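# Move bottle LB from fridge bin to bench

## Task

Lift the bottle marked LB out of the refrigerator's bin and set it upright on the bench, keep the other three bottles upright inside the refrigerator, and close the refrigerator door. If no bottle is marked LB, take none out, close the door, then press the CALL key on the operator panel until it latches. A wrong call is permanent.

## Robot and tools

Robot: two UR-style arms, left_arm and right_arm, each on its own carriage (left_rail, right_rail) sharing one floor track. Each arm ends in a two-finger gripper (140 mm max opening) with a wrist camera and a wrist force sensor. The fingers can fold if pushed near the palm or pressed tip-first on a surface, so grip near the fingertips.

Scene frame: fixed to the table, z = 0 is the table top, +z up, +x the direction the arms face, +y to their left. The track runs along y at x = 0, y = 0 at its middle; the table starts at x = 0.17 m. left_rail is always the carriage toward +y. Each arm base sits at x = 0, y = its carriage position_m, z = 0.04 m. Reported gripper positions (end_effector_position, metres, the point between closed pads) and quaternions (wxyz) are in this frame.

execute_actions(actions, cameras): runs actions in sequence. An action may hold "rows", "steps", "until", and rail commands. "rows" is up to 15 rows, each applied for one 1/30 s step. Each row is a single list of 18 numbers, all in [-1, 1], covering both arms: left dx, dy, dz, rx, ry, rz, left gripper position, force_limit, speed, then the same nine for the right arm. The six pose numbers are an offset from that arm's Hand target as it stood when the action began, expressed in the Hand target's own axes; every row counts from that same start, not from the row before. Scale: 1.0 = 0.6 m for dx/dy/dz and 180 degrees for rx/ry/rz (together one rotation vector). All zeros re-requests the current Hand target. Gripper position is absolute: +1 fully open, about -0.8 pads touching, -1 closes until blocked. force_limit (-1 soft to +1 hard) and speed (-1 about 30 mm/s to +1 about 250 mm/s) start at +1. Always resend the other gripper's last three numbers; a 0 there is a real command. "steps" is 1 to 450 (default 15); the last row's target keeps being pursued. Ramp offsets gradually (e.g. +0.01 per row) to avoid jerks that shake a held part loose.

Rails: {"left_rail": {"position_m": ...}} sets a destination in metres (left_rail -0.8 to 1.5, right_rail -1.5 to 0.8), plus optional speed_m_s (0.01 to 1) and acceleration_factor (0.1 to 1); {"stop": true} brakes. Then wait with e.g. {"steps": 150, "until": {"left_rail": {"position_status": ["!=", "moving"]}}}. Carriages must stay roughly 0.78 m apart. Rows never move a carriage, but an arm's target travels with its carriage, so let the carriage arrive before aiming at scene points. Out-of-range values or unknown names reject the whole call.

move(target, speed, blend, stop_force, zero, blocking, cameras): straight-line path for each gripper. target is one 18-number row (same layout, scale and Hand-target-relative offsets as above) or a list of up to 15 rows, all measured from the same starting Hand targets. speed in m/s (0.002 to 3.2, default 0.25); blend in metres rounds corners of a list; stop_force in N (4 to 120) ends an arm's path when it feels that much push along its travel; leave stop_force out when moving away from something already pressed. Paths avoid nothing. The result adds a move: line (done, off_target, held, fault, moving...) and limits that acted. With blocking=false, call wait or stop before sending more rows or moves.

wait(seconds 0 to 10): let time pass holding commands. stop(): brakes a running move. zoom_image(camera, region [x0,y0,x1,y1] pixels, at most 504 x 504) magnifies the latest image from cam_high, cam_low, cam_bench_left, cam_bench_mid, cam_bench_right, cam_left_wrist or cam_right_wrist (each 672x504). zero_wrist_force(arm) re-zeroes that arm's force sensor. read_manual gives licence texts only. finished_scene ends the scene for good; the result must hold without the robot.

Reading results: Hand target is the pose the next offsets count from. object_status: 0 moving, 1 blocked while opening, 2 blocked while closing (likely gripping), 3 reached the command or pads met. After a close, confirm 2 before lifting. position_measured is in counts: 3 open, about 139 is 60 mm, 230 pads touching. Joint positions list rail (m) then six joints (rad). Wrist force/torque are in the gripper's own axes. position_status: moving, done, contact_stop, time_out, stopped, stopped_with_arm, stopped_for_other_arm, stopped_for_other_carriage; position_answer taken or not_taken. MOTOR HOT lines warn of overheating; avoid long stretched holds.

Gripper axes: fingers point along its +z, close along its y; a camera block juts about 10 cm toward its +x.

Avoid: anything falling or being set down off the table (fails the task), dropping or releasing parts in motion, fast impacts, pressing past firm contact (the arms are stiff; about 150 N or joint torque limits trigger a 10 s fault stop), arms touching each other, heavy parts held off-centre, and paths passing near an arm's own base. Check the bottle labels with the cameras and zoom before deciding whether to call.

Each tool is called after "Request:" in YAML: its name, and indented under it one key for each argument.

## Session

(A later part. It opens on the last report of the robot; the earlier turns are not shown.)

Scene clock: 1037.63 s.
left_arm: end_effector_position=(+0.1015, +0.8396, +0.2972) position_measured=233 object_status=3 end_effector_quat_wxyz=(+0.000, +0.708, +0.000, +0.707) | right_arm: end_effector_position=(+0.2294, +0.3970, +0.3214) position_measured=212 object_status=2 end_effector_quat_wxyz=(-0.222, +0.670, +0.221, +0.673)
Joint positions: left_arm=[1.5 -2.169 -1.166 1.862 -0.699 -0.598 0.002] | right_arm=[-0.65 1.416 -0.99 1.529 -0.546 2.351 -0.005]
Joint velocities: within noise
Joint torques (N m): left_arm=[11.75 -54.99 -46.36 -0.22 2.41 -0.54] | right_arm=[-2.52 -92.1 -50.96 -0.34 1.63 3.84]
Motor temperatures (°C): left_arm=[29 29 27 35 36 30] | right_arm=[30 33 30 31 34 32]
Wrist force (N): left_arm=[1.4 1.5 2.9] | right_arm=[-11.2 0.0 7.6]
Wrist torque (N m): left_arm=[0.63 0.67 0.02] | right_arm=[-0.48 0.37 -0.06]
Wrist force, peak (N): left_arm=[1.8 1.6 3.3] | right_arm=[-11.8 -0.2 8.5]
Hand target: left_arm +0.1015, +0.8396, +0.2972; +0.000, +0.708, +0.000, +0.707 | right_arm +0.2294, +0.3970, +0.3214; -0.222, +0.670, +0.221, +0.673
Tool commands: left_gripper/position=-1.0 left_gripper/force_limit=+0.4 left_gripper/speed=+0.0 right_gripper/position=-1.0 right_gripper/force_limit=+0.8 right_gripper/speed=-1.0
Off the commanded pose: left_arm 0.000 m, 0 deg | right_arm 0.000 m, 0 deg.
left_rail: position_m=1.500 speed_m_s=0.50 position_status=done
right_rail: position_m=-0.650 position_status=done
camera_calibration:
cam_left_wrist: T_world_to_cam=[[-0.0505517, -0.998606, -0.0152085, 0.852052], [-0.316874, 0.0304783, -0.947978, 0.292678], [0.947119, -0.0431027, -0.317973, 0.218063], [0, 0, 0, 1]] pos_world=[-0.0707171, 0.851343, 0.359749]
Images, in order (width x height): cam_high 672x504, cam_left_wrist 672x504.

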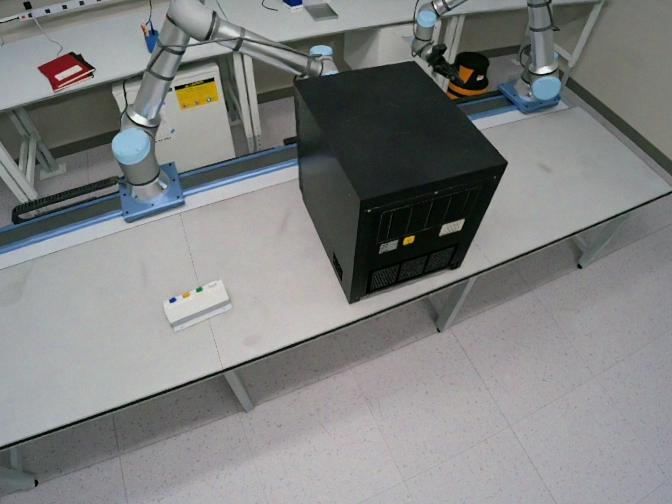

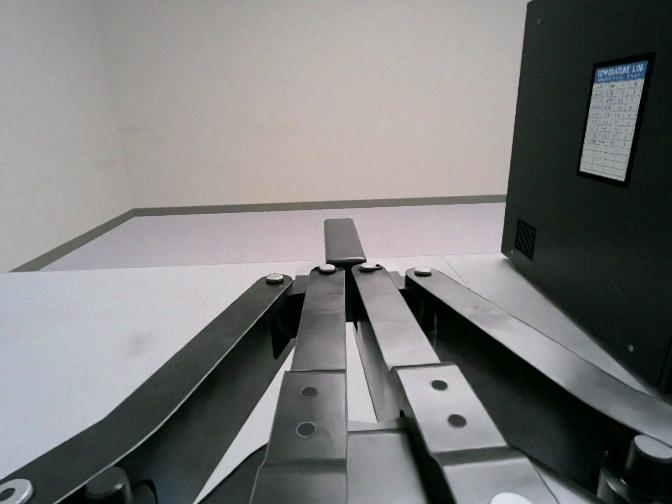

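Request:
execute_actions:
  actions:
    - {"rows":[[0,0,0,0,0,0,-1,0.4,0,0,0,0,0,0,0,0.3,0.8,-0.5]],"steps":30}

Request:
move:
  target:
    - [0,0,0,0,0,0,-1,0.4,0,0,0,-0.25,0,0,0,0.3,0.8,-0.5]
    - [0,0,0,0,0,0,-1,0.4,0,0,0.14,-0.22,-0.2,0,0,0.3,0.8,-0.5]
  speed: 0.15
  cameras: ["cam_right_wrist"]

Scene clock: 1041.37 s.
left_arm: end_effector_position=(+0.1015, +0.8396, +0.2972) position_measured=233 object_status=3 end_effector_quat_wxyz=(+0.000, +0.708, +0.000, +0.707) | right_arm: end_effector_position=(+0.2294, +0.3970, +0.3215) position_measured=91 object_status=0 end_effector_quat_wxyz=(-0.222, +0.670, +0.221, +0.673)
Joint positions: left_arm=[1.5 -2.169 -1.166 1.862 -0.699 -0.598 0.002] | right_arm=[-0.65 1.416 -0.99 1.529 -0.546 2.351 -0.005]
Joint torques (N m): left_arm=[12.39 -53.37 -45.77 -0.48 2.44 -0.77] | right_arm=[-2.63 -92.48 -43.06 -0.31 1.73 3.83]
Wrist force (N): left_arm=[1.2 1.4 2.9] | right_arm=[-4.9 -1.2 -5.2]
Wrist torque (N m): left_arm=[0.62 0.72 0.02] | right_arm=[-0.26 0.67 -0.27]
Wrist force, peak (N): left_arm=[2.0 1.6 3.1] | right_arm=[-11.6 -0.1 8.1]
Hand target: left_arm +0.1015, +0.8396, +0.2972; +0.000, +0.708, +0.000, +0.707 | right_arm +0.2294, +0.3970, +0.3214; -0.222, +0.670, +0.221, +0.673
Off the commanded pose: left_arm 0.000 m, 0 deg | right_arm 0.000 m, 0 deg.
left_rail: position_m=1.500 speed_m_s=0.50 position_status=done
right_rail: position_m=-0.650 position_status=done

Scene clock: 1044.07 s.
left_arm: end_effector_position=(+0.1015, +0.8396, +0.2972) position_measured=233 object_status=3 end_effector_quat_wxyz=(+0.000, +0.708, +0.000, +0.707) | right_arm: end_effector_position=(+0.1231, +0.2949, +0.3205) position_measured=91 object_status=3 end_effector_quat_wxyz=(-0.174, +0.684, +0.172, +0.687)
Joint positions: left_arm=[1.5 -2.169 -1.166 1.862 -0.699 -0.598 0.002] | right_arm=[-0.65 1.574 -1.05 1.631 -0.593 2.65 -0.01]
Joint torques (N m): left_arm=[11.59 -54.97 -46.09 -0.42 2.28 -0.47] | right_arm=[-12.24 -107.88 -34.11 -4.11 -2.36 3.92]
Wrist force (N): left_arm=[1.3 1.5 3.1] | right_arm=[-4.7 -1.6 -5.3]
Wrist torque (N m): left_arm=[0.64 0.69 0.02] | right_arm=[-0.33 0.64 -0.13]
Wrist force, peak (N): left_arm=[1.5 1.6 3.4] | right_arm=[-5.0 -1.3 -7.0]
Hand target: left_arm +0.1015, +0.8396, +0.2972; +0.000, +0.708, +0.000, +0.707 | right_arm +0.1231, +0.2949, +0.3206; -0.174, +0.684, +0.172, +0.687 (not the last commanded pose)
Off the commanded pose: left_arm 0.000 m, 0 deg | right_arm 0.067 m, 28 deg.
left_rail: position_m=1.500 speed_m_s=0.50 position_status=done
right_rail: position_m=-0.650 position_status=done
move: held (right_arm; a check stopped the path); path passed 1 of 2 targets; limits=held
pose unreachable (right arm): on one or more control steps of this call, first in action 0 (counted from 0), this arm could not follow its commanded pose, so it was not sent that pose on those steps. It may still have moved: this result reports where it is.
cause: moving toward the commanded pose would bring two parts of the arm too close to each other (its gripper and another part of the arm, with joints 5 (wrist 1) to 7 (wrist 3) between them, 8 mm apart when it was first held).
camera_calibration:
cam_right_wrist: T_world_to_cam=[[0.440806, -0.897539, -0.0106533, 0.217837], [-0.313392, -0.142772, -0.93883, 0.374091], [0.841116, 0.41718, -0.344216, 0.0667846], [0, 0, 0, 1]] pos_world=[-0.0349602, 0.221066, 0.376517]
Images, in order (width x height): cam_right_wrist 672x504.

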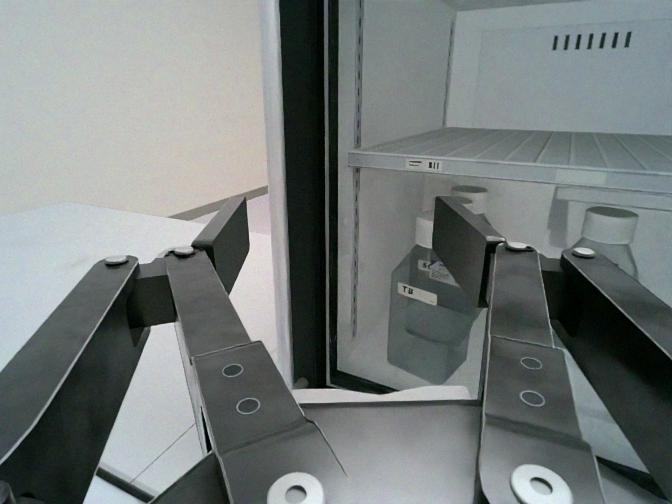

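Request:
move:
  target:
    - [0,0,0,0,0,0,-1,0.4,0,0,0,0,0,0,0,-1,0.8,0]
    - [0,0,0,0,0,0,-1,0.4,0,0,0.01,0.18,0,0,0,-1,0.8,0]
  speed: 0.15

Request:
move:
  target: [0,0,0,0,0,0,-1,0.4,0,0,0,0.1,0,0,0,-1,0.8,0]
  speed: 0.02
  stop_force: 25
  cameras: ["cam_right_wrist"]

Scene clock: 1092.20 s.
left_arm: end_effector_position=(+0.1015, +0.8396, +0.2972) position_measured=233 object_status=3 end_effector_quat_wxyz=(+0.000, +0.708, +0.000, +0.707) | right_arm: end_effector_position=(+0.2208, +0.3407, +0.3212) position_measured=233 object_status=3 end_effector_quat_wxyz=(-0.174, +0.684, +0.172, +0.687)
Joint positions: left_arm=[1.5 -2.169 -1.166 1.862 -0.699 -0.598 0.002] | right_arm=[-0.65 1.455 -1.008 1.561 -0.562 2.531 -0.007]
Joint torques (N m): left_arm=[11.18 -54.88 -46.23 -0.6 2.12 -0.3] | right_arm=[-15.16 -79.46 -47 0.88 -1.98 3.97]
Wrist force (N): left_arm=[1.4 1.2 2.8] | right_arm=[-4.6 -1.5 -5.3]
Wrist torque (N m): left_arm=[0.57 0.67 0.02] | right_arm=[-0.32 0.59 -0.13]
Wrist force, peak (N): left_arm=[1.5 1.4 3.5] | right_arm=[-4.8 -1.0 -7.0]
Hand target: left_arm +0.1015, +0.8396, +0.2972; +0.000, +0.708, +0.000, +0.707 | right_arm +0.2210, +0.3409, +0.3212; -0.174, +0.684, +0.172, +0.687
Off the commanded pose: left_arm 0.000 m, 0 deg | right_arm 0.000 m, 0 deg.
left_rail: position_m=1.500 speed_m_s=0.50 position_status=done
right_rail: position_m=-0.650 position_status=done
move: done

Scene clock: 1095.77 s.
left_arm: end_effector_position=(+0.1015, +0.8396, +0.2972) position_measured=233 object_status=3 end_effector_quat_wxyz=(+0.000, +0.708, +0.000, +0.707) | right_arm: end_effector_position=(+0.2599, +0.3618, +0.3214) position_measured=233 object_status=3 end_effector_quat_wxyz=(-0.174, +0.684, +0.172, +0.687)
Joint positions: left_arm=[1.5 -2.169 -1.166 1.862 -0.699 -0.598 0.002] | right_arm=[-0.65 1.412 -0.982 1.517 -0.543 2.488 -0.007]
Joint torques (N m): left_arm=[12.47 -54.39 -45.96 -0.49 2.08 -0.47] | right_arm=[0.96 -107.76 -37.41 -5.26 1.03 2.78]
Wrist force (N): left_arm=[1.6 1.2 3.2] | right_arm=[1.3 2.9 -24.4]
Wrist torque (N m): left_arm=[0.57 0.64 0.02] | right_arm=[-0.60 0.75 -0.15]
Wrist force, peak (N): left_arm=[1.3 1.5 3.6] | right_arm=[3.7 5.4 -56.3]
Hand target: left_arm +0.1015, +0.8396, +0.2972; +0.000, +0.708, +0.000, +0.707 | right_arm +0.2599, +0.3618, +0.3214; -0.174, +0.684, +0.172, +0.687 (not the last commanded pose)
Off the commanded pose: left_arm 0.000 m, 0 deg | right_arm 0.016 m, 0 deg.
left_rail: position_m=1.500 speed_m_s=0.50 position_status=done
right_rail: position_m=-0.650 position_status=done
move: contact (right_arm)
camera_calibration:
cam_right_wrist: T_world_to_cam=[[0.44096, -0.897464, -0.0105743, 0.217522], [-0.313348, -0.142899, -0.938825, 0.42739], [0.841051, 0.417298, -0.344231, -0.0759013], [0, 0, 0, 1]] pos_world=[0.10184, 0.287965, 0.377417]
Images, in order (width x height): cam_right_wrist 672x504.

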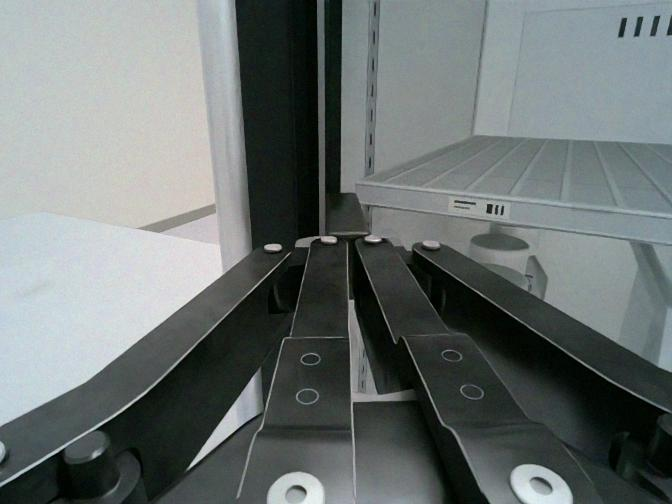

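Request:
move:
  target: [0,0,0,0,0,0,-1,0.4,0,0,0,-0.27,0,0,0,-1,0.8,0]
  speed: 0.15

Request:
execute_actions:
  actions:
    - {"right_rail":{"position_m":-1.3,"speed_m_s":0.4},"steps":120,"until":{"right_rail":{"position_status":["!=","moving"]}}}

Request:
move:
  target: [0,0,0,0,0,0,-1,0.4,0,0.13,0.98,0.093,-0.157,0,0,-1,0.8,0]
  speed: 0.2
  cameras: ["cam_right_wrist","cam_bench_right"]

Scene clock: 1102.90 s.
left_arm: end_effector_position=(+0.1015, +0.8396, +0.2972) position_measured=233 object_status=3 end_effector_quat_wxyz=(+0.000, +0.708, +0.000, +0.707) | right_arm: end_effector_position=(+0.1175, +0.2850, +0.3205) position_measured=233 object_status=3 end_effector_quat_wxyz=(-0.174, +0.684, +0.172, +0.687)
Joint positions: left_arm=[1.5 -2.169 -1.166 1.862 -0.699 -0.598 0.002] | right_arm=[-0.65 1.581 -1.062 1.651 -0.601 2.658 -0.01]
Joint torques (N m): left_arm=[11.73 -55.8 -45.21 -0.5 1.97 -0.3] | right_arm=[9.89 -105.3 -34.64 -4.66 2.94 -3.39]
Wrist force (N): left_arm=[1.3 1.4 3.1] | right_arm=[-4.8 -1.5 -5.4]
Wrist torque (N m): left_arm=[0.62 0.70 0.02] | right_arm=[-0.30 0.63 -0.12]
Wrist force, peak (N): left_arm=[1.8 1.4 3.5] | right_arm=[1.3 3.1 -24.8]
Hand target: left_arm +0.1015, +0.8396, +0.2972; +0.000, +0.708, +0.000, +0.707 | right_arm +0.1173, +0.2849, +0.3205; -0.174, +0.684, +0.172, +0.687
Off the commanded pose: left_arm 0.000 m, 0 deg | right_arm 0.000 m, 0 deg.
left_rail: position_m=1.500 speed_m_s=0.50 position_status=done
right_rail: position_m=-0.650 position_status=done
move: done

Scene clock: 1105.13 s.
left_arm: end_effector_position=(+0.1015, +0.8396, +0.2972) position_measured=233 object_status=3 end_effector_quat_wxyz=(+0.000, +0.708, +0.000, +0.707) | right_arm: end_effector_position=(+0.1173, -0.3651, +0.3205) position_measured=233 object_status=3 end_effector_quat_wxyz=(-0.174, +0.684, +0.172, +0.687)
Joint positions: left_arm=[1.5 -2.169 -1.166 1.862 -0.699 -0.598 0.002] | right_arm=[-1.3 1.582 -1.062 1.651 -0.601 2.658 -0.01]
Joint torques (N m): left_arm=[12.63 -55.87 -46.47 -0.67 2.33 -0.09] | right_arm=[-6.9 -89.88 -45.34 -1.26 -1.05 -3.09]
Wrist force (N): left_arm=[1.4 1.5 3.2] | right_arm=[-4.8 -1.6 -5.2]
Wrist torque (N m): left_arm=[0.65 0.68 0.02] | right_arm=[-0.33 0.63 -0.13]
Wrist force, peak (N): left_arm=[1.6 1.4 3.4] | right_arm=[-5.1 1.1 -7.2]
Hand target: left_arm +0.1015, +0.8396, +0.2972; +0.000, +0.708, +0.000, +0.707 | right_arm +0.1173, -0.3651, +0.3205; -0.174, +0.684, +0.172, +0.687
Tool commands: left_gripper/position=-1.0 left_gripper/force_limit=+0.4 left_gripper/speed=+0.0 right_gripper/position=-1.0 right_gripper/force_limit=+0.8 right_gripper/speed=+0.0
Off the commanded pose: left_arm 0.000 m, 0 deg | right_arm 0.000 m, 0 deg.
left_rail: position_m=1.500 speed_m_s=0.50 position_status=done
right_rail: position_m=-1.300 speed_m_s=0.40 position_status=done

Scene clock: 1108.77 s.
left_arm: end_effector_position=(+0.1015, +0.8396, +0.2972) position_measured=233 object_status=3 end_effector_quat_wxyz=(+0.000, +0.708, +0.000, +0.707) | right_arm: end_effector_position=(+0.4450, -0.8563, +0.3985) position_measured=233 object_status=3 end_effector_quat_wxyz=(-0.002, +0.705, -0.001, +0.709)
Joint positions: left_arm=[1.5 -2.169 -1.166 1.862 -0.699 -0.598 0.002] | right_arm=[-1.3 0.947 -1.665 2.247 -0.589 2.516 -0.003]
Joint torques (N m): left_arm=[11.34 -55.45 -45.01 -0.37 2.02 -0.07] | right_arm=[-12.67 -53.15 -33.87 0.37 -2.27 3.91]
Wrist force (N): left_arm=[1.3 1.4 3.0] | right_arm=[-4.5 -1.7 -5.3]
Wrist torque (N m): left_arm=[0.61 0.71 0.02] | right_arm=[-0.36 0.56 -0.14]
Wrist force, peak (N): left_arm=[1.9 1.8 3.3] | right_arm=[-5.1 -2.9 -5.6]
Hand target: left_arm +0.1015, +0.8396, +0.2972; +0.000, +0.708, +0.000, +0.707 | right_arm +0.4451, -0.8564, +0.3985; -0.002, +0.705, -0.001, +0.709
Off the commanded pose: left_arm 0.000 m, 0 deg | right_arm 0.000 m, 0 deg.
left_rail: position_m=1.500 speed_m_s=0.50 position_status=done
right_rail: position_m=-1.300 speed_m_s=0.40 position_status=done
move: done
camera_calibration:
cam_right_wrist: T_world_to_cam=[[-0.0364277, -0.99925, -0.0131245, -0.830187], [-0.344492, 0.0248845, -0.938459, 0.541133], [0.938082, -0.0296646, -0.34514, -0.122312], [0, 0, 0, 1]] pos_world=[0.270913, -0.846659, 0.454721]
Images, in order (width x height): cam_bench_right 672x504, cam_right_wrist 672x504.

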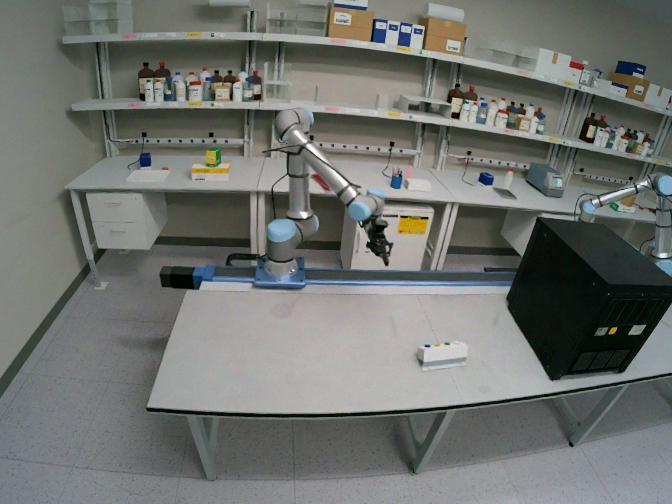

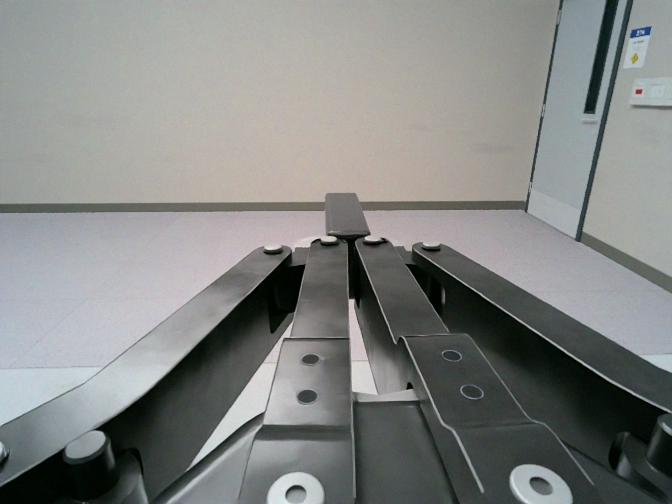

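Request:
execute_actions:
  actions:
    - {"right_rail":{"position_m":-0.9,"speed_m_s":0.4},"steps":120,"until":{"right_rail":{"position_status":["!=","moving"]}}}

Request:
move:
  target: [0,0,0,0,0,0,-1,0.4,0,0,0.19,0.292,0,-0.333,0,-1,0.8,0]
  speed: 0.3
  cameras: ["cam_right_wrist"]

Scene clock: 1116.13 s.
left_arm: end_effector_position=(+0.1015, +0.8396, +0.2972) position_measured=233 object_status=3 end_effector_quat_wxyz=(+0.000, +0.708, +0.000, +0.707) | right_arm: end_effector_position=(+0.4451, -0.4564, +0.3985) position_measured=233 object_status=3 end_effector_quat_wxyz=(-0.002, +0.705, -0.001, +0.709)
Joint positions: left_arm=[1.5 -2.169 -1.166 1.862 -0.699 -0.598 0.002] | right_arm=[-0.9 0.947 -1.665 2.247 -0.589 2.516 -0.003]
Joint torques (N m): left_arm=[12.56 -55.82 -45.93 -0.39 1.5 0.09] | right_arm=[-8.83 -40.01 -37.46 -2.98 1.6 3.77]
Wrist force (N): left_arm=[1.3 1.3 3.0] | right_arm=[-4.6 -1.7 -5.3]
Wrist torque (N m): left_arm=[0.59 0.69 0.02] | right_arm=[-0.37 0.59 -0.14]
Wrist force, peak (N): left_arm=[1.5 1.7 3.4] | right_arm=[-4.6 -5.5 -5.3]
Hand target: left_arm +0.1015, +0.8396, +0.2972; +0.000, +0.708, +0.000, +0.707 | right_arm +0.4451, -0.4564, +0.3985; -0.002, +0.705, -0.001, +0.709
Tool commands: left_gripper/position=-1.0 left_gripper/force_limit=+0.4 left_gripper/speed=+0.0 right_gripper/position=-1.0 right_gripper/force_limit=+0.8 right_gripper/speed=+0.0
Off the commanded pose: left_arm 0.000 m, 0 deg | right_arm 0.000 m, 0 deg.
left_rail: position_m=1.500 speed_m_s=0.50 position_status=done
right_rail: position_m=-0.900 speed_m_s=0.40 position_status=done

Scene clock: 1118.63 s.
left_arm: end_effector_position=(+0.1015, +0.8396, +0.2972) position_measured=233 object_status=3 end_effector_quat_wxyz=(+0.000, +0.708, +0.000, +0.707) | right_arm: end_effector_position=(+0.6204, -0.5701, +0.3990) position_measured=233 object_status=3 end_effector_quat_wxyz=(-0.002, +0.965, +0.000, +0.262)
Joint positions: left_arm=[1.5 -2.169 -1.166 1.862 -0.699 -0.598 0.002] | right_arm=[-0.9 0.314 -1.462 1.6 0.924 1.724 0.274]
Joint torques (N m): left_arm=[13.03 -54.17 -46.13 -0.43 1.91 -0.05] | right_arm=[-11.18 -42.06 -51.49 4.63 -1.47 -3.4]
Wrist force (N): left_arm=[1.4 1.5 2.9] | right_arm=[-6.6 -0.7 -4.9]
Wrist torque (N m): left_arm=[0.63 0.68 0.02] | right_arm=[-0.21 1.33 -0.09]
Wrist force, peak (N): left_arm=[1.3 1.4 3.4] | right_arm=[-6.1 -3.1 -6.3]
Hand target: left_arm +0.1015, +0.8396, +0.2972; +0.000, +0.708, +0.000, +0.707 | right_arm +0.6205, -0.5701, +0.3990; -0.002, +0.965, +0.000, +0.262
Off the commanded pose: left_arm 0.000 m, 0 deg | right_arm 0.000 m, 0 deg.
left_rail: position_m=1.500 speed_m_s=0.50 position_status=done
right_rail: position_m=-0.900 speed_m_s=0.40 position_status=done
move: done
camera_calibration:
cam_right_wrist: T_world_to_cam=[[-0.0264059, -0.999349, 0.0245785, -0.559244], [-0.984833, 0.0217888, -0.172133, 0.684585], [0.171485, -0.0287511, -0.984767, 0.453118], [0, 0, 0, 1]] pos_world=[0.581731, -0.560769, 0.5778]
Images, in order (width x height): cam_right_wrist 672x504.

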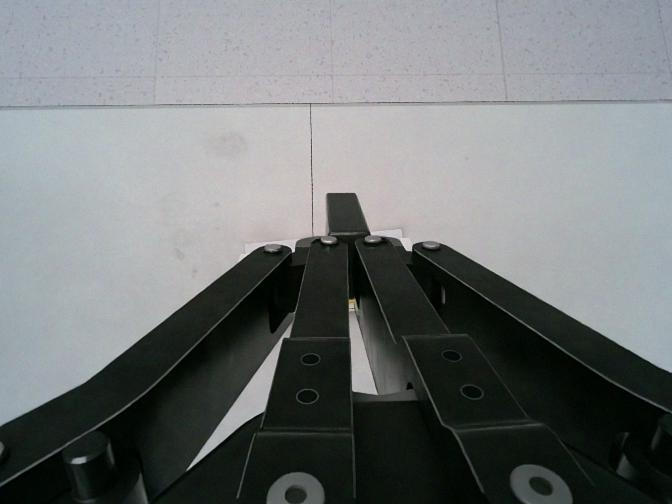

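Request:
move:
  target: [0,0,0,0,0,0,-1,0.4,0,-0.289,0,-0.167,0,0,0,-1,0.8,0]
  speed: 0.3
  cameras: ["cam_right_wrist"]

Request:
zoom_image:
  camera: "cam_right_wrist"
  region: [230, 50, 430, 200]

Scene clock: 1122.70 s.
left_arm: end_effector_position=(+0.1015, +0.8396, +0.2972) position_measured=233 object_status=3 end_effector_quat_wxyz=(+0.000, +0.708, +0.000, +0.707) | right_arm: end_effector_position=(+0.4204, -0.5704, +0.3979) position_measured=233 object_status=3 end_effector_quat_wxyz=(-0.002, +0.965, +0.000, +0.262)
Joint positions: left_arm=[1.5 -2.169 -1.166 1.862 -0.699 -0.598 0.002] | right_arm=[-0.9 0.487 -1.712 1.853 0.951 1.806 0.428]
Joint torques (N m): left_arm=[11.83 -55.57 -45.57 -0.46 1.96 0.18] | right_arm=[12.22 -53.66 -36.97 4.69 3.57 4.97]
Wrist force (N): left_arm=[1.4 1.4 2.8] | right_arm=[-6.4 -0.6 -5.4]
Wrist torque (N m): left_arm=[0.62 0.68 0.02] | right_arm=[-0.21 1.29 -0.24]
Wrist force, peak (N): left_arm=[1.5 1.7 3.3] | right_arm=[-9.2 -0.4 -6.3]
Hand target: left_arm +0.1015, +0.8396, +0.2972; +0.000, +0.708, +0.000, +0.707 | right_arm +0.4202, -0.5704, +0.3979; -0.002, +0.965, +0.000, +0.262
Off the commanded pose: left_arm 0.000 m, 0 deg | right_arm 0.000 m, 0 deg.
left_rail: position_m=1.500 speed_m_s=0.50 position_status=done
right_rail: position_m=-0.900 speed_m_s=0.40 position_status=done
move: done
camera_calibration:
cam_right_wrist: T_world_to_cam=[[-0.0263021, -0.999351, 0.0246044, -0.564854], [-0.984886, 0.0216907, -0.171839, 0.487232], [0.171194, -0.0287522, -0.984818, 0.486464], [0, 0, 0, 1]] pos_world=[0.381732, -0.561069, 0.576701]
Images, in order (width x height): cam_right_wrist 672x504.

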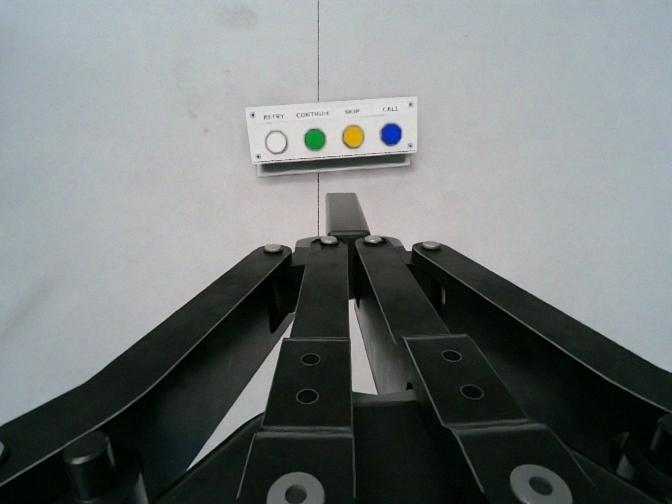

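Scaled by 2.520 from the camera's 672x504 image, which has a finer 960x720 frame.

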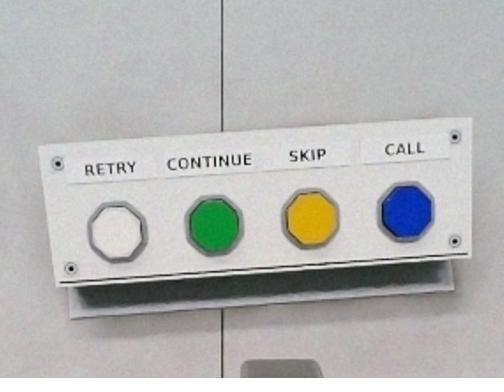

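Request:
execute_actions:
  actions: []
  cameras: ["cam_low","cam_bench_mid","cam_bench_right"]

Request:
zoom_image:
  camera: "cam_low"
  region: [60, 130, 310, 280]

Request:
zoom_image:
  camera: "cam_bench_mid"
  region: [60, 424, 220, 504]

Scene clock: 1129.77 s.
left_arm: end_effector_position=(+0.1015, +0.8396, +0.2972) position_measured=233 object_status=3 end_effector_quat_wxyz=(+0.000, +0.708, +0.000, +0.707) | right_arm: end_effector_position=(+0.4202, -0.5704, +0.3979) position_measured=233 object_status=3 end_effector_quat_wxyz=(-0.002, +0.965, +0.000, +0.262)
Joint positions: left_arm=[1.5 -2.169 -1.166 1.862 -0.699 -0.598 0.002] | right_arm=[-0.9 0.487 -1.712 1.853 0.951 1.806 0.429]
Joint velocities: within noise
Joint torques (N m): left_arm=[11.98 -54.61 -46.44 -0.58 2.01 0.31] | right_arm=[11.67 -49.69 -37.02 5.01 3.3 4.2]
Motor temperatures (°C): left_arm=[29 29 27 35 36 30] | right_arm=[30 33 30 31 34 32]
Wrist force (N): left_arm=[1.3 1.2 3.0] | right_arm=[-6.5 -0.6 -5.2]
Wrist torque (N m): left_arm=[0.57 0.71 0.02] | right_arm=[-0.21 1.31 -0.24]
Wrist force, peak (N): left_arm=[1.4 1.5 3.4] | right_arm=[-6.7 -0.8 -5.7]
Hand target: left_arm +0.1015, +0.8396, +0.2972; +0.000, +0.708, +0.000, +0.707 | right_arm +0.4202, -0.5704, +0.3979; -0.002, +0.965, +0.000, +0.262
Tool commands: left_gripper/position=-1.0 left_gripper/force_limit=+0.4 left_gripper/speed=+0.0 right_gripper/position=-1.0 right_gripper/force_limit=+0.8 right_gripper/speed=+0.0
Off the commanded pose: left_arm 0.000 m, 0 deg | right_arm 0.000 m, 0 deg.
left_rail: position_m=1.500 speed_m_s=0.50 position_status=done
right_rail: position_m=-0.900 speed_m_s=0.40 position_status=done
Images, in order (width x height): cam_low 672x504, cam_bench_mid 672x504, cam_bench_right 672x504.

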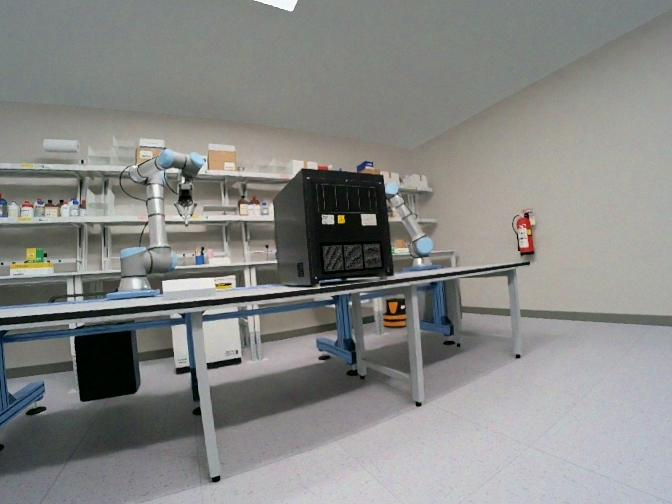

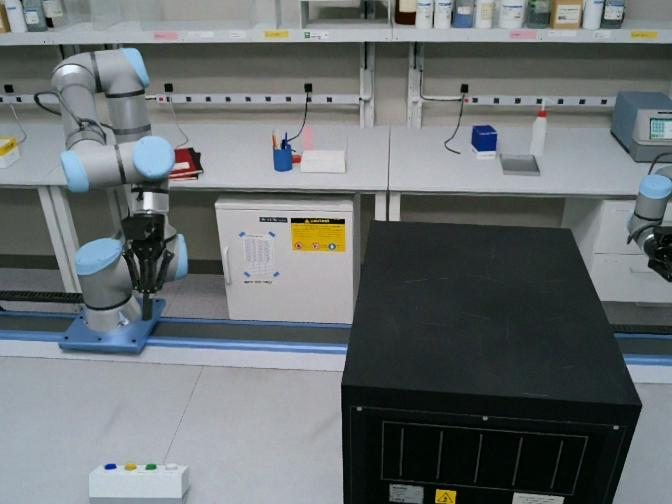

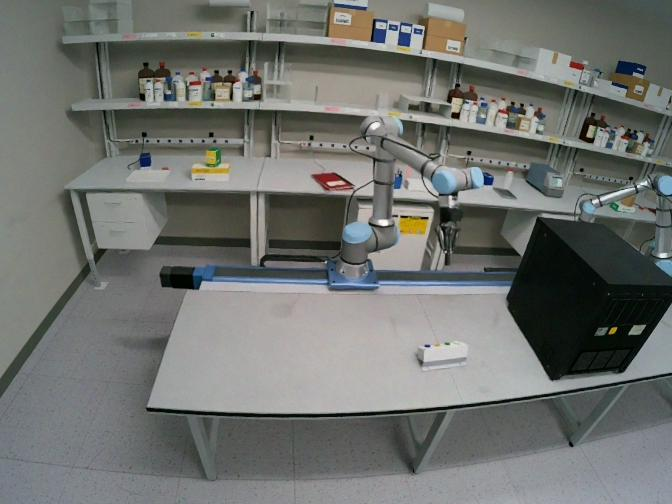

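Scaled by 2.016 from the camera's 672x504 image, which has a finer 960x720 frame.

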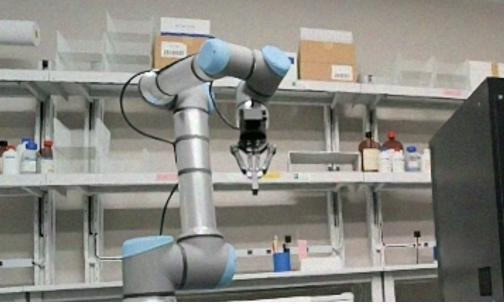

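Scaled by 3.150 from the camera's 672x504 image, which has a finer 960x720 frame.

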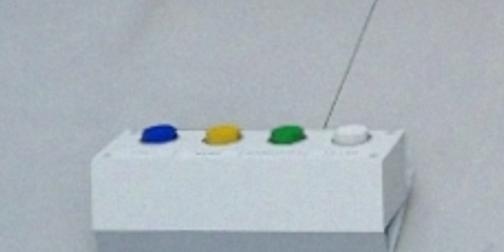

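Request:
move:
  target: [0,0,0,0,0,0,-1,0.4,0,0.0366,0.136,0.4976,0,-0.047,0,-1,0.8,0]
  speed: 0.2
  cameras: ["cam_right_wrist","cam_bench_mid","cam_bench_right"]

Request:
zoom_image:
  camera: "cam_bench_mid"
  region: [60, 384, 220, 504]

Request:
zoom_image:
  camera: "cam_bench_right"
  region: [380, 290, 520, 390]

Scene clock: 1138.40 s.
left_arm: end_effector_position=(+0.1015, +0.8396, +0.2972) position_measured=233 object_status=3 end_effector_quat_wxyz=(+0.000, +0.708, +0.000, +0.707) | right_arm: end_effector_position=(+0.5899, -0.6510, +0.1512) position_measured=233 object_status=3 end_effector_quat_wxyz=(-0.002, +0.982, +0.000, +0.190)
Joint positions: left_arm=[1.5 -2.169 -1.166 1.862 -0.699 -0.598 0.002] | right_arm=[-0.9 0.153 -1.364 1.935 0.622 1.624 0.142]
Joint torques (N m): left_arm=[9.56 -56.18 -45.78 -0.37 1.85 0.45] | right_arm=[-14.39 -45.83 -43.09 -0.22 -1.76 -4.05]
Wrist force (N): left_arm=[1.5 1.6 2.9] | right_arm=[-7.0 -1.2 -5.0]
Wrist torque (N m): left_arm=[0.66 0.66 0.02] | right_arm=[-0.32 1.48 -0.07]
Wrist force, peak (N): left_arm=[1.5 1.2 3.4] | right_arm=[-6.9 -1.4 -7.4]
Hand target: left_arm +0.1015, +0.8396, +0.2972; +0.000, +0.708, +0.000, +0.707 | right_arm +0.5900, -0.6511, +0.1511; -0.002, +0.982, +0.000, +0.190
Off the commanded pose: left_arm 0.000 m, 0 deg | right_arm 0.000 m, 0 deg.
left_rail: position_m=1.500 speed_m_s=0.50 position_status=done
right_rail: position_m=-0.900 speed_m_s=0.40 position_status=done
move: done
camera_calibration:
cam_right_wrist: T_world_to_cam=[[-0.0220054, -0.999354, 0.0284093, -0.63792], [-0.999454, 0.0212897, -0.0252555, 0.599719], [0.0246344, -0.0289496, -0.999277, 0.300743], [0, 0, 0, 1]] pos_world=[0.577945, -0.641569, 0.333794]
Images, in order (width x height): cam_bench_mid 672x504, cam_bench_right 672x504, cam_right_wrist 672x504.

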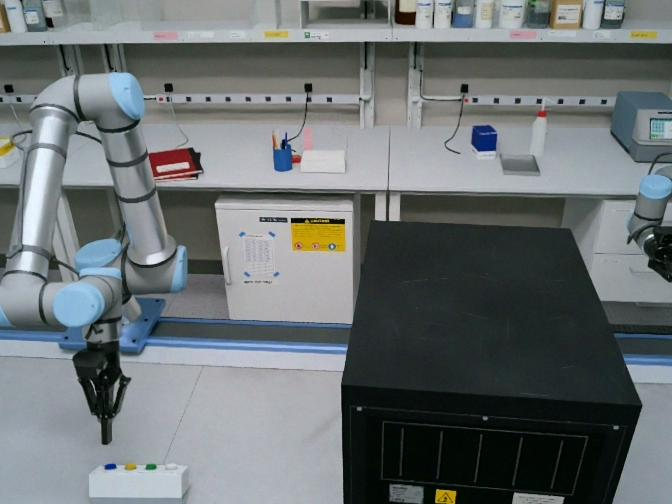

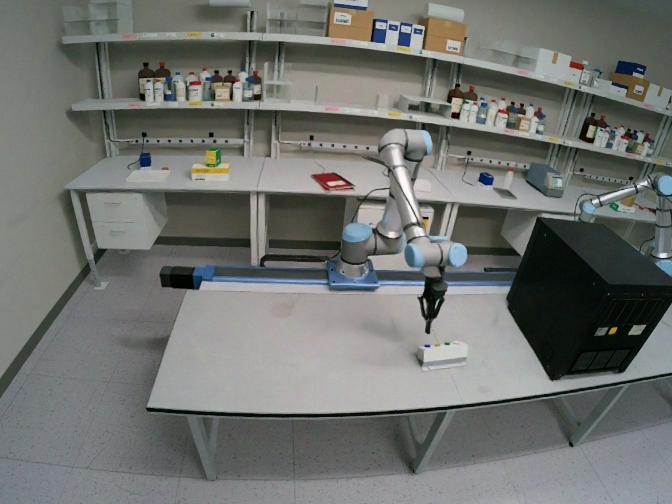

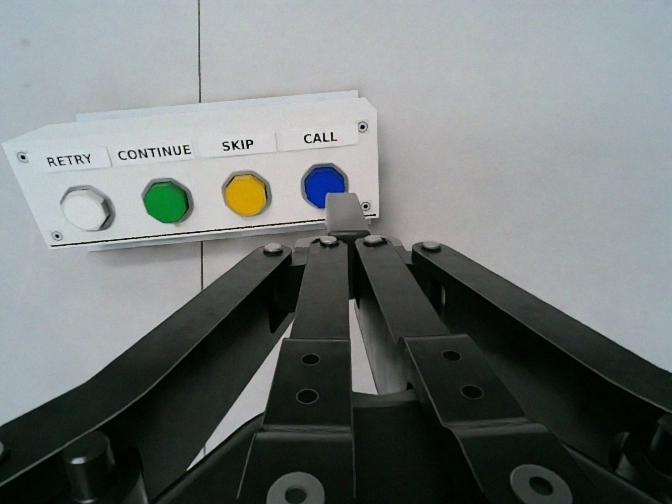

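Scaled by 3.150 from the camera's 672x504 image, which has a finer 960x720 frame.

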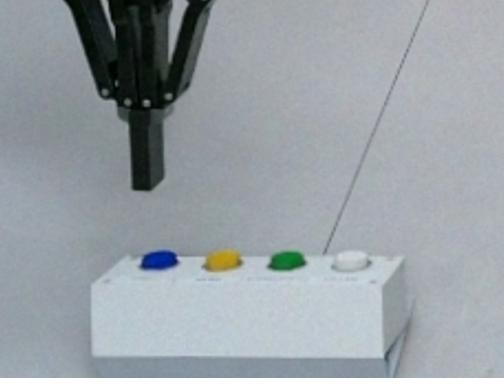

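Scaled by 3.600 from the camera's 672x504 image, which has a finer 960x720 frame.

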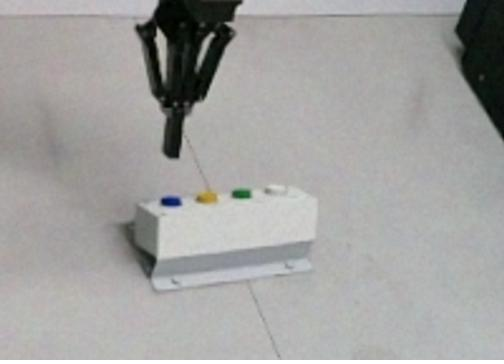

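Request:
move:
  target: [0,0,0,0,0,0,-1,0.4,0,0.001,-0.0133,0.075,0,0,0,-1,0.8,0]
  speed: 0.08
  cameras: ["cam_bench_mid","cam_right_wrist"]

Request:
zoom_image:
  camera: "cam_bench_mid"
  region: [60, 384, 220, 504]

Scene clock: 1148.93 s.
left_arm: end_effector_position=(+0.1015, +0.8396, +0.2972) position_measured=233 object_status=3 end_effector_quat_wxyz=(+0.000, +0.708, +0.000, +0.707) | right_arm: end_effector_position=(+0.6072, -0.6429, +0.1097) position_measured=233 object_status=3 end_effector_quat_wxyz=(-0.002, +0.982, +0.000, +0.190)
Joint positions: left_arm=[1.5 -2.169 -1.166 1.862 -0.699 -0.598 0.002] | right_arm=[-0.9 0.164 -1.294 1.931 0.556 1.628 0.152]
Joint torques (N m): left_arm=[11.78 -54.6 -45.58 -0.58 1.54 0.45] | right_arm=[12.42 -47.92 -42.1 -0.18 1.64 3.87]
Wrist force (N): left_arm=[1.5 1.2 2.9] | right_arm=[-6.9 -0.5 -5.5]
Wrist torque (N m): left_arm=[0.57 0.64 0.02] | right_arm=[-0.18 1.45 -0.07]
Wrist force, peak (N): left_arm=[1.5 1.7 3.2] | right_arm=[-6.9 -0.7 -6.2]
Hand target: left_arm +0.1015, +0.8396, +0.2972; +0.000, +0.708, +0.000, +0.707 | right_arm +0.6073, -0.6429, +0.1095; -0.002, +0.982, +0.000, +0.190
Off the commanded pose: left_arm 0.000 m, 0 deg | right_arm 0.000 m, 0 deg.
left_rail: position_m=1.500 speed_m_s=0.50 position_status=done
right_rail: position_m=-0.900 speed_m_s=0.40 position_status=done
move: done
camera_calibration:
cam_right_wrist: T_world_to_cam=[[-0.0220026, -0.999354, 0.0284116, -0.628266], [-0.999457, 0.0212897, -0.0251555, 0.615862], [0.0245344, -0.0289496, -0.99928, 0.259139], [0, 0, 0, 1]] pos_world=[0.595346, -0.633469, 0.292295]
Images, in order (width x height): cam_bench_mid 672x504, cam_right_wrist 672x504.

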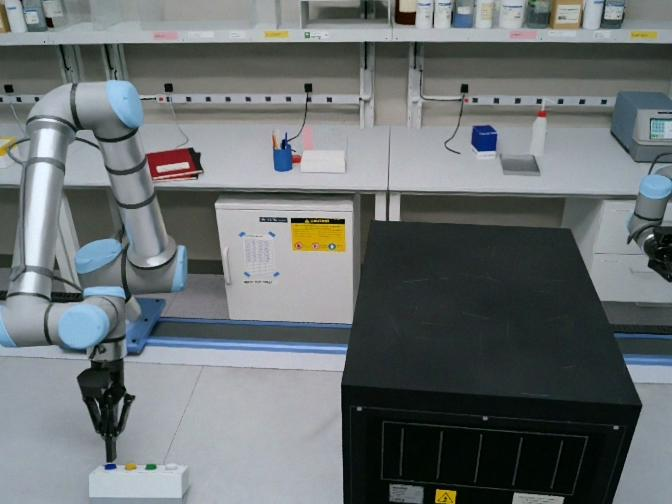

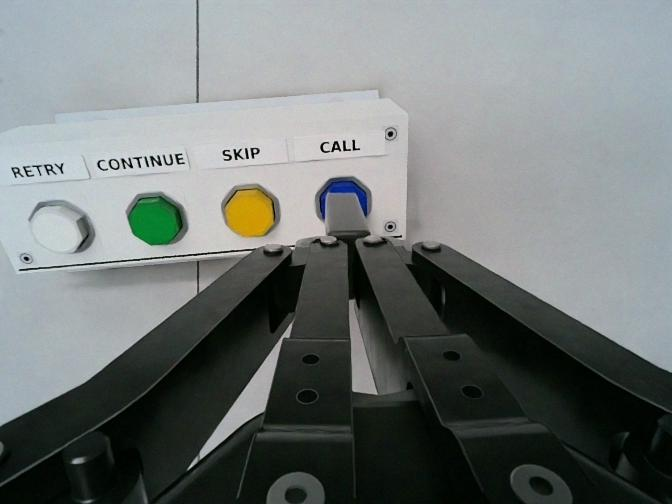

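Scaled by 3.150 from the camera's 672x504 image, which has a finer 960x720 frame.

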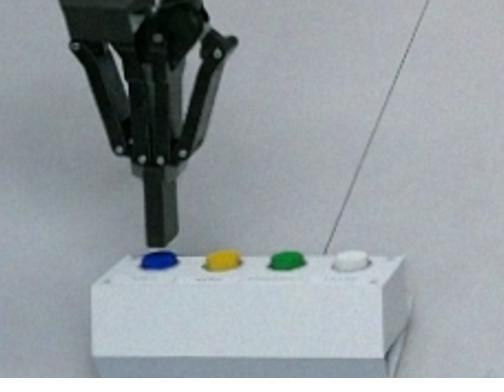

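Request:
move:
  target: [0,0,0,0,0,0,-1,0.4,0,0.006,0,0.075,0,0,0,-1,0.8,0]
  speed: 0.01
  stop_force: 25
  cameras: ["cam_bench_mid","cam_right_wrist"]

Request:
zoom_image:
  camera: "cam_bench_mid"
  region: [60, 384, 220, 504]

Scene clock: 1154.57 s.
left_arm: end_effector_position=(+0.1015, +0.8396, +0.2972) position_measured=233 object_status=3 end_effector_quat_wxyz=(+0.000, +0.708, +0.000, +0.707) | right_arm: end_effector_position=(+0.6140, -0.6429, +0.0962) position_measured=233 object_status=3 end_effector_quat_wxyz=(-0.002, +0.982, +0.000, +0.190)
Joint positions: left_arm=[1.5 -2.169 -1.166 1.862 -0.699 -0.598 0.002] | right_arm=[-0.9 0.162 -1.271 1.929 0.535 1.628 0.15]
Joint torques (N m): left_arm=[11.43 -55.4 -44.99 -0.67 1.29 0.73] | right_arm=[2.18 -65.11 -21.12 1.27 0.66 1.61]
Wrist force (N): left_arm=[1.5 1.7 3.0] | right_arm=[-6.2 -2.1 -33.6]
Wrist torque (N m): left_arm=[0.68 0.66 0.02] | right_arm=[-0.14 1.71 -0.08]
Wrist force, peak (N): left_arm=[1.8 1.4 3.4] | right_arm=[-5.7 -2.1 -44.1]
Hand target: left_arm +0.1015, +0.8396, +0.2972; +0.000, +0.708, +0.000, +0.707 | right_arm +0.6140, -0.6428, +0.0962; -0.002, +0.982, +0.000, +0.190 (not the last commanded pose)
Off the commanded pose: left_arm 0.000 m, 0 deg | right_arm 0.030 m, 0 deg.
left_rail: position_m=1.500 speed_m_s=0.50 position_status=done
right_rail: position_m=-0.900 speed_m_s=0.40 position_status=done
move: contact (right_arm)
camera_calibration:
cam_right_wrist: T_world_to_cam=[[-0.0220026, -0.999354, 0.0284116, -0.627735], [-0.999457, 0.0212897, -0.0251555, 0.622218], [0.0245344, -0.0289496, -0.99928, 0.245484], [0, 0, 0, 1]] pos_world=[0.602046, -0.633469, 0.278795]
Images, in order (width x height): cam_bench_mid 672x504, cam_right_wrist 672x504.

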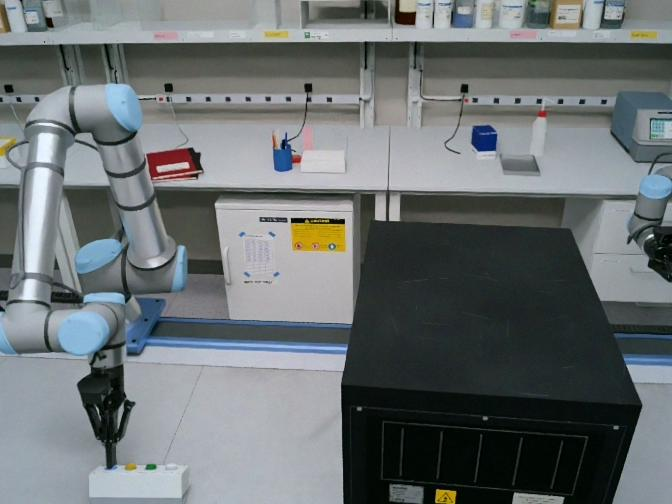

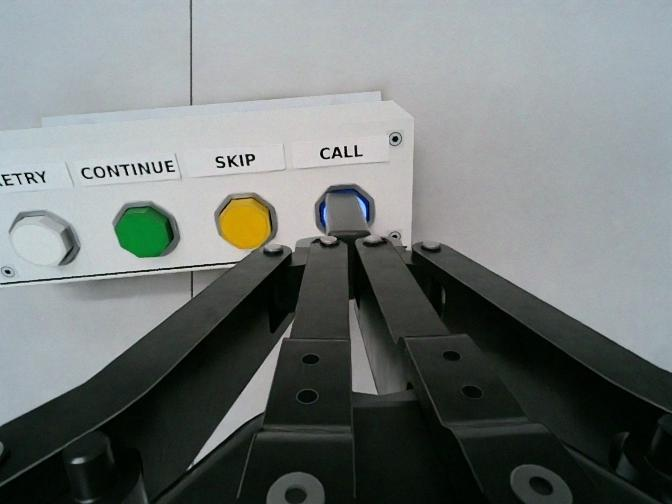

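Scaled by 3.150 from the camera's 672x504 image, which has a finer 960x720 frame.

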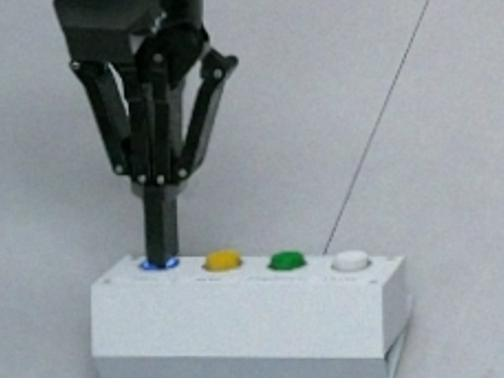

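Key lit. Back off and check.

Request:
move:
  target: [0,0,0,0,0,0,-1,0.4,0,0,0,-0.12,0,0,0,-1,0.8,0]
  speed: 0.1
  cameras: ["cam_bench_mid","cam_right_wrist"]

Request:
zoom_image:
  camera: "cam_bench_mid"
  region: [60, 384, 220, 504]

Scene clock: 1157.47 s.
left_arm: end_effector_position=(+0.1015, +0.8396, +0.2972) position_measured=233 object_status=3 end_effector_quat_wxyz=(+0.000, +0.708, +0.000, +0.707) | right_arm: end_effector_position=(+0.5872, -0.6431, +0.1629) position_measured=233 object_status=3 end_effector_quat_wxyz=(-0.002, +0.982, +0.000, +0.190)
Joint positions: left_arm=[1.5 -2.169 -1.166 1.862 -0.699 -0.598 0.002] | right_arm=[-0.9 0.17 -1.372 1.921 0.645 1.631 0.158]
Joint torques (N m): left_arm=[12.22 -57.14 -45.92 -0.32 1.39 0.56] | right_arm=[11.78 -76.96 -44.55 6.13 1.67 4.17]
Wrist force (N): left_arm=[1.6 1.3 3.1] | right_arm=[-6.5 -0.6 -5.4]
Wrist torque (N m): left_arm=[0.60 0.63 0.02] | right_arm=[-0.19 1.35 -0.20]
Wrist force, peak (N): left_arm=[1.6 1.6 3.2] | right_arm=[-6.3 -1.8 -33.4]
Hand target: left_arm +0.1015, +0.8396, +0.2972; +0.000, +0.708, +0.000, +0.707 | right_arm +0.5872, -0.6431, +0.1631; -0.002, +0.982, +0.000, +0.190
Off the commanded pose: left_arm 0.000 m, 0 deg | right_arm 0.000 m, 0 deg.
left_rail: position_m=1.500 speed_m_s=0.50 position_status=done
right_rail: position_m=-0.900 speed_m_s=0.40 position_status=done
move: done
camera_calibration:
cam_right_wrist: T_world_to_cam=[[-0.0220026, -0.999354, 0.0284116, -0.630417], [-0.999457, 0.0212897, -0.0251555, 0.597215], [0.0245344, -0.0289496, -0.99928, 0.312785], [0, 0, 0, 1]] pos_world=[0.575346, -0.633669, 0.345495]
Images, in order (width x height): cam_bench_mid 672x504, cam_right_wrist 672x504.

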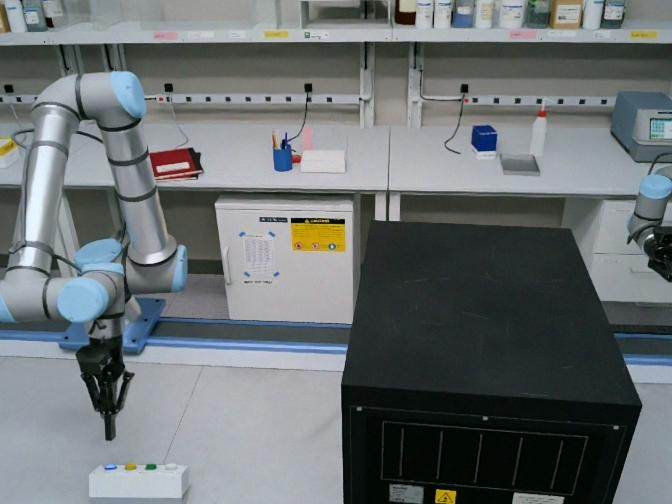

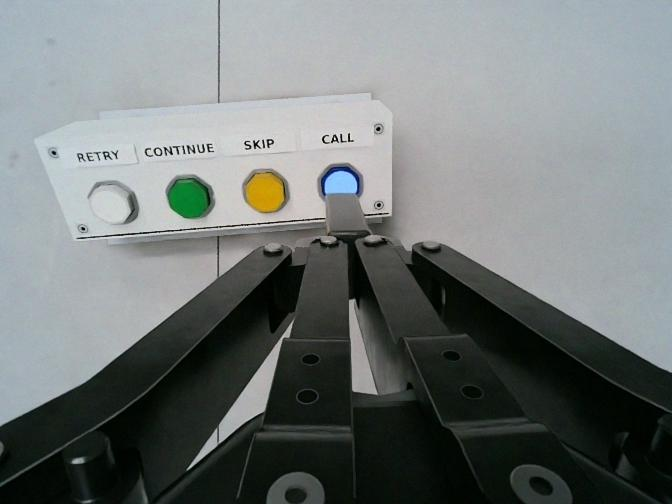

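Scaled by 3.150 from the camera's 672x504 image, which has a finer 960x720 frame.

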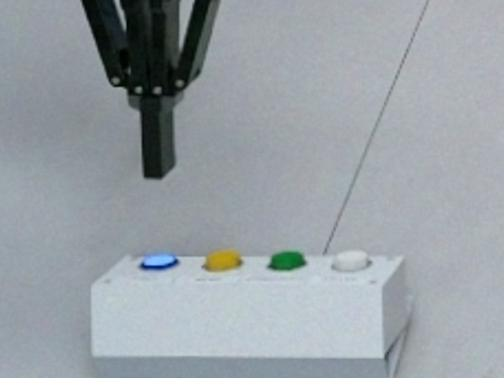

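Lit and latched in.

Request:
finished_scene:

The scene is finished: the task was done.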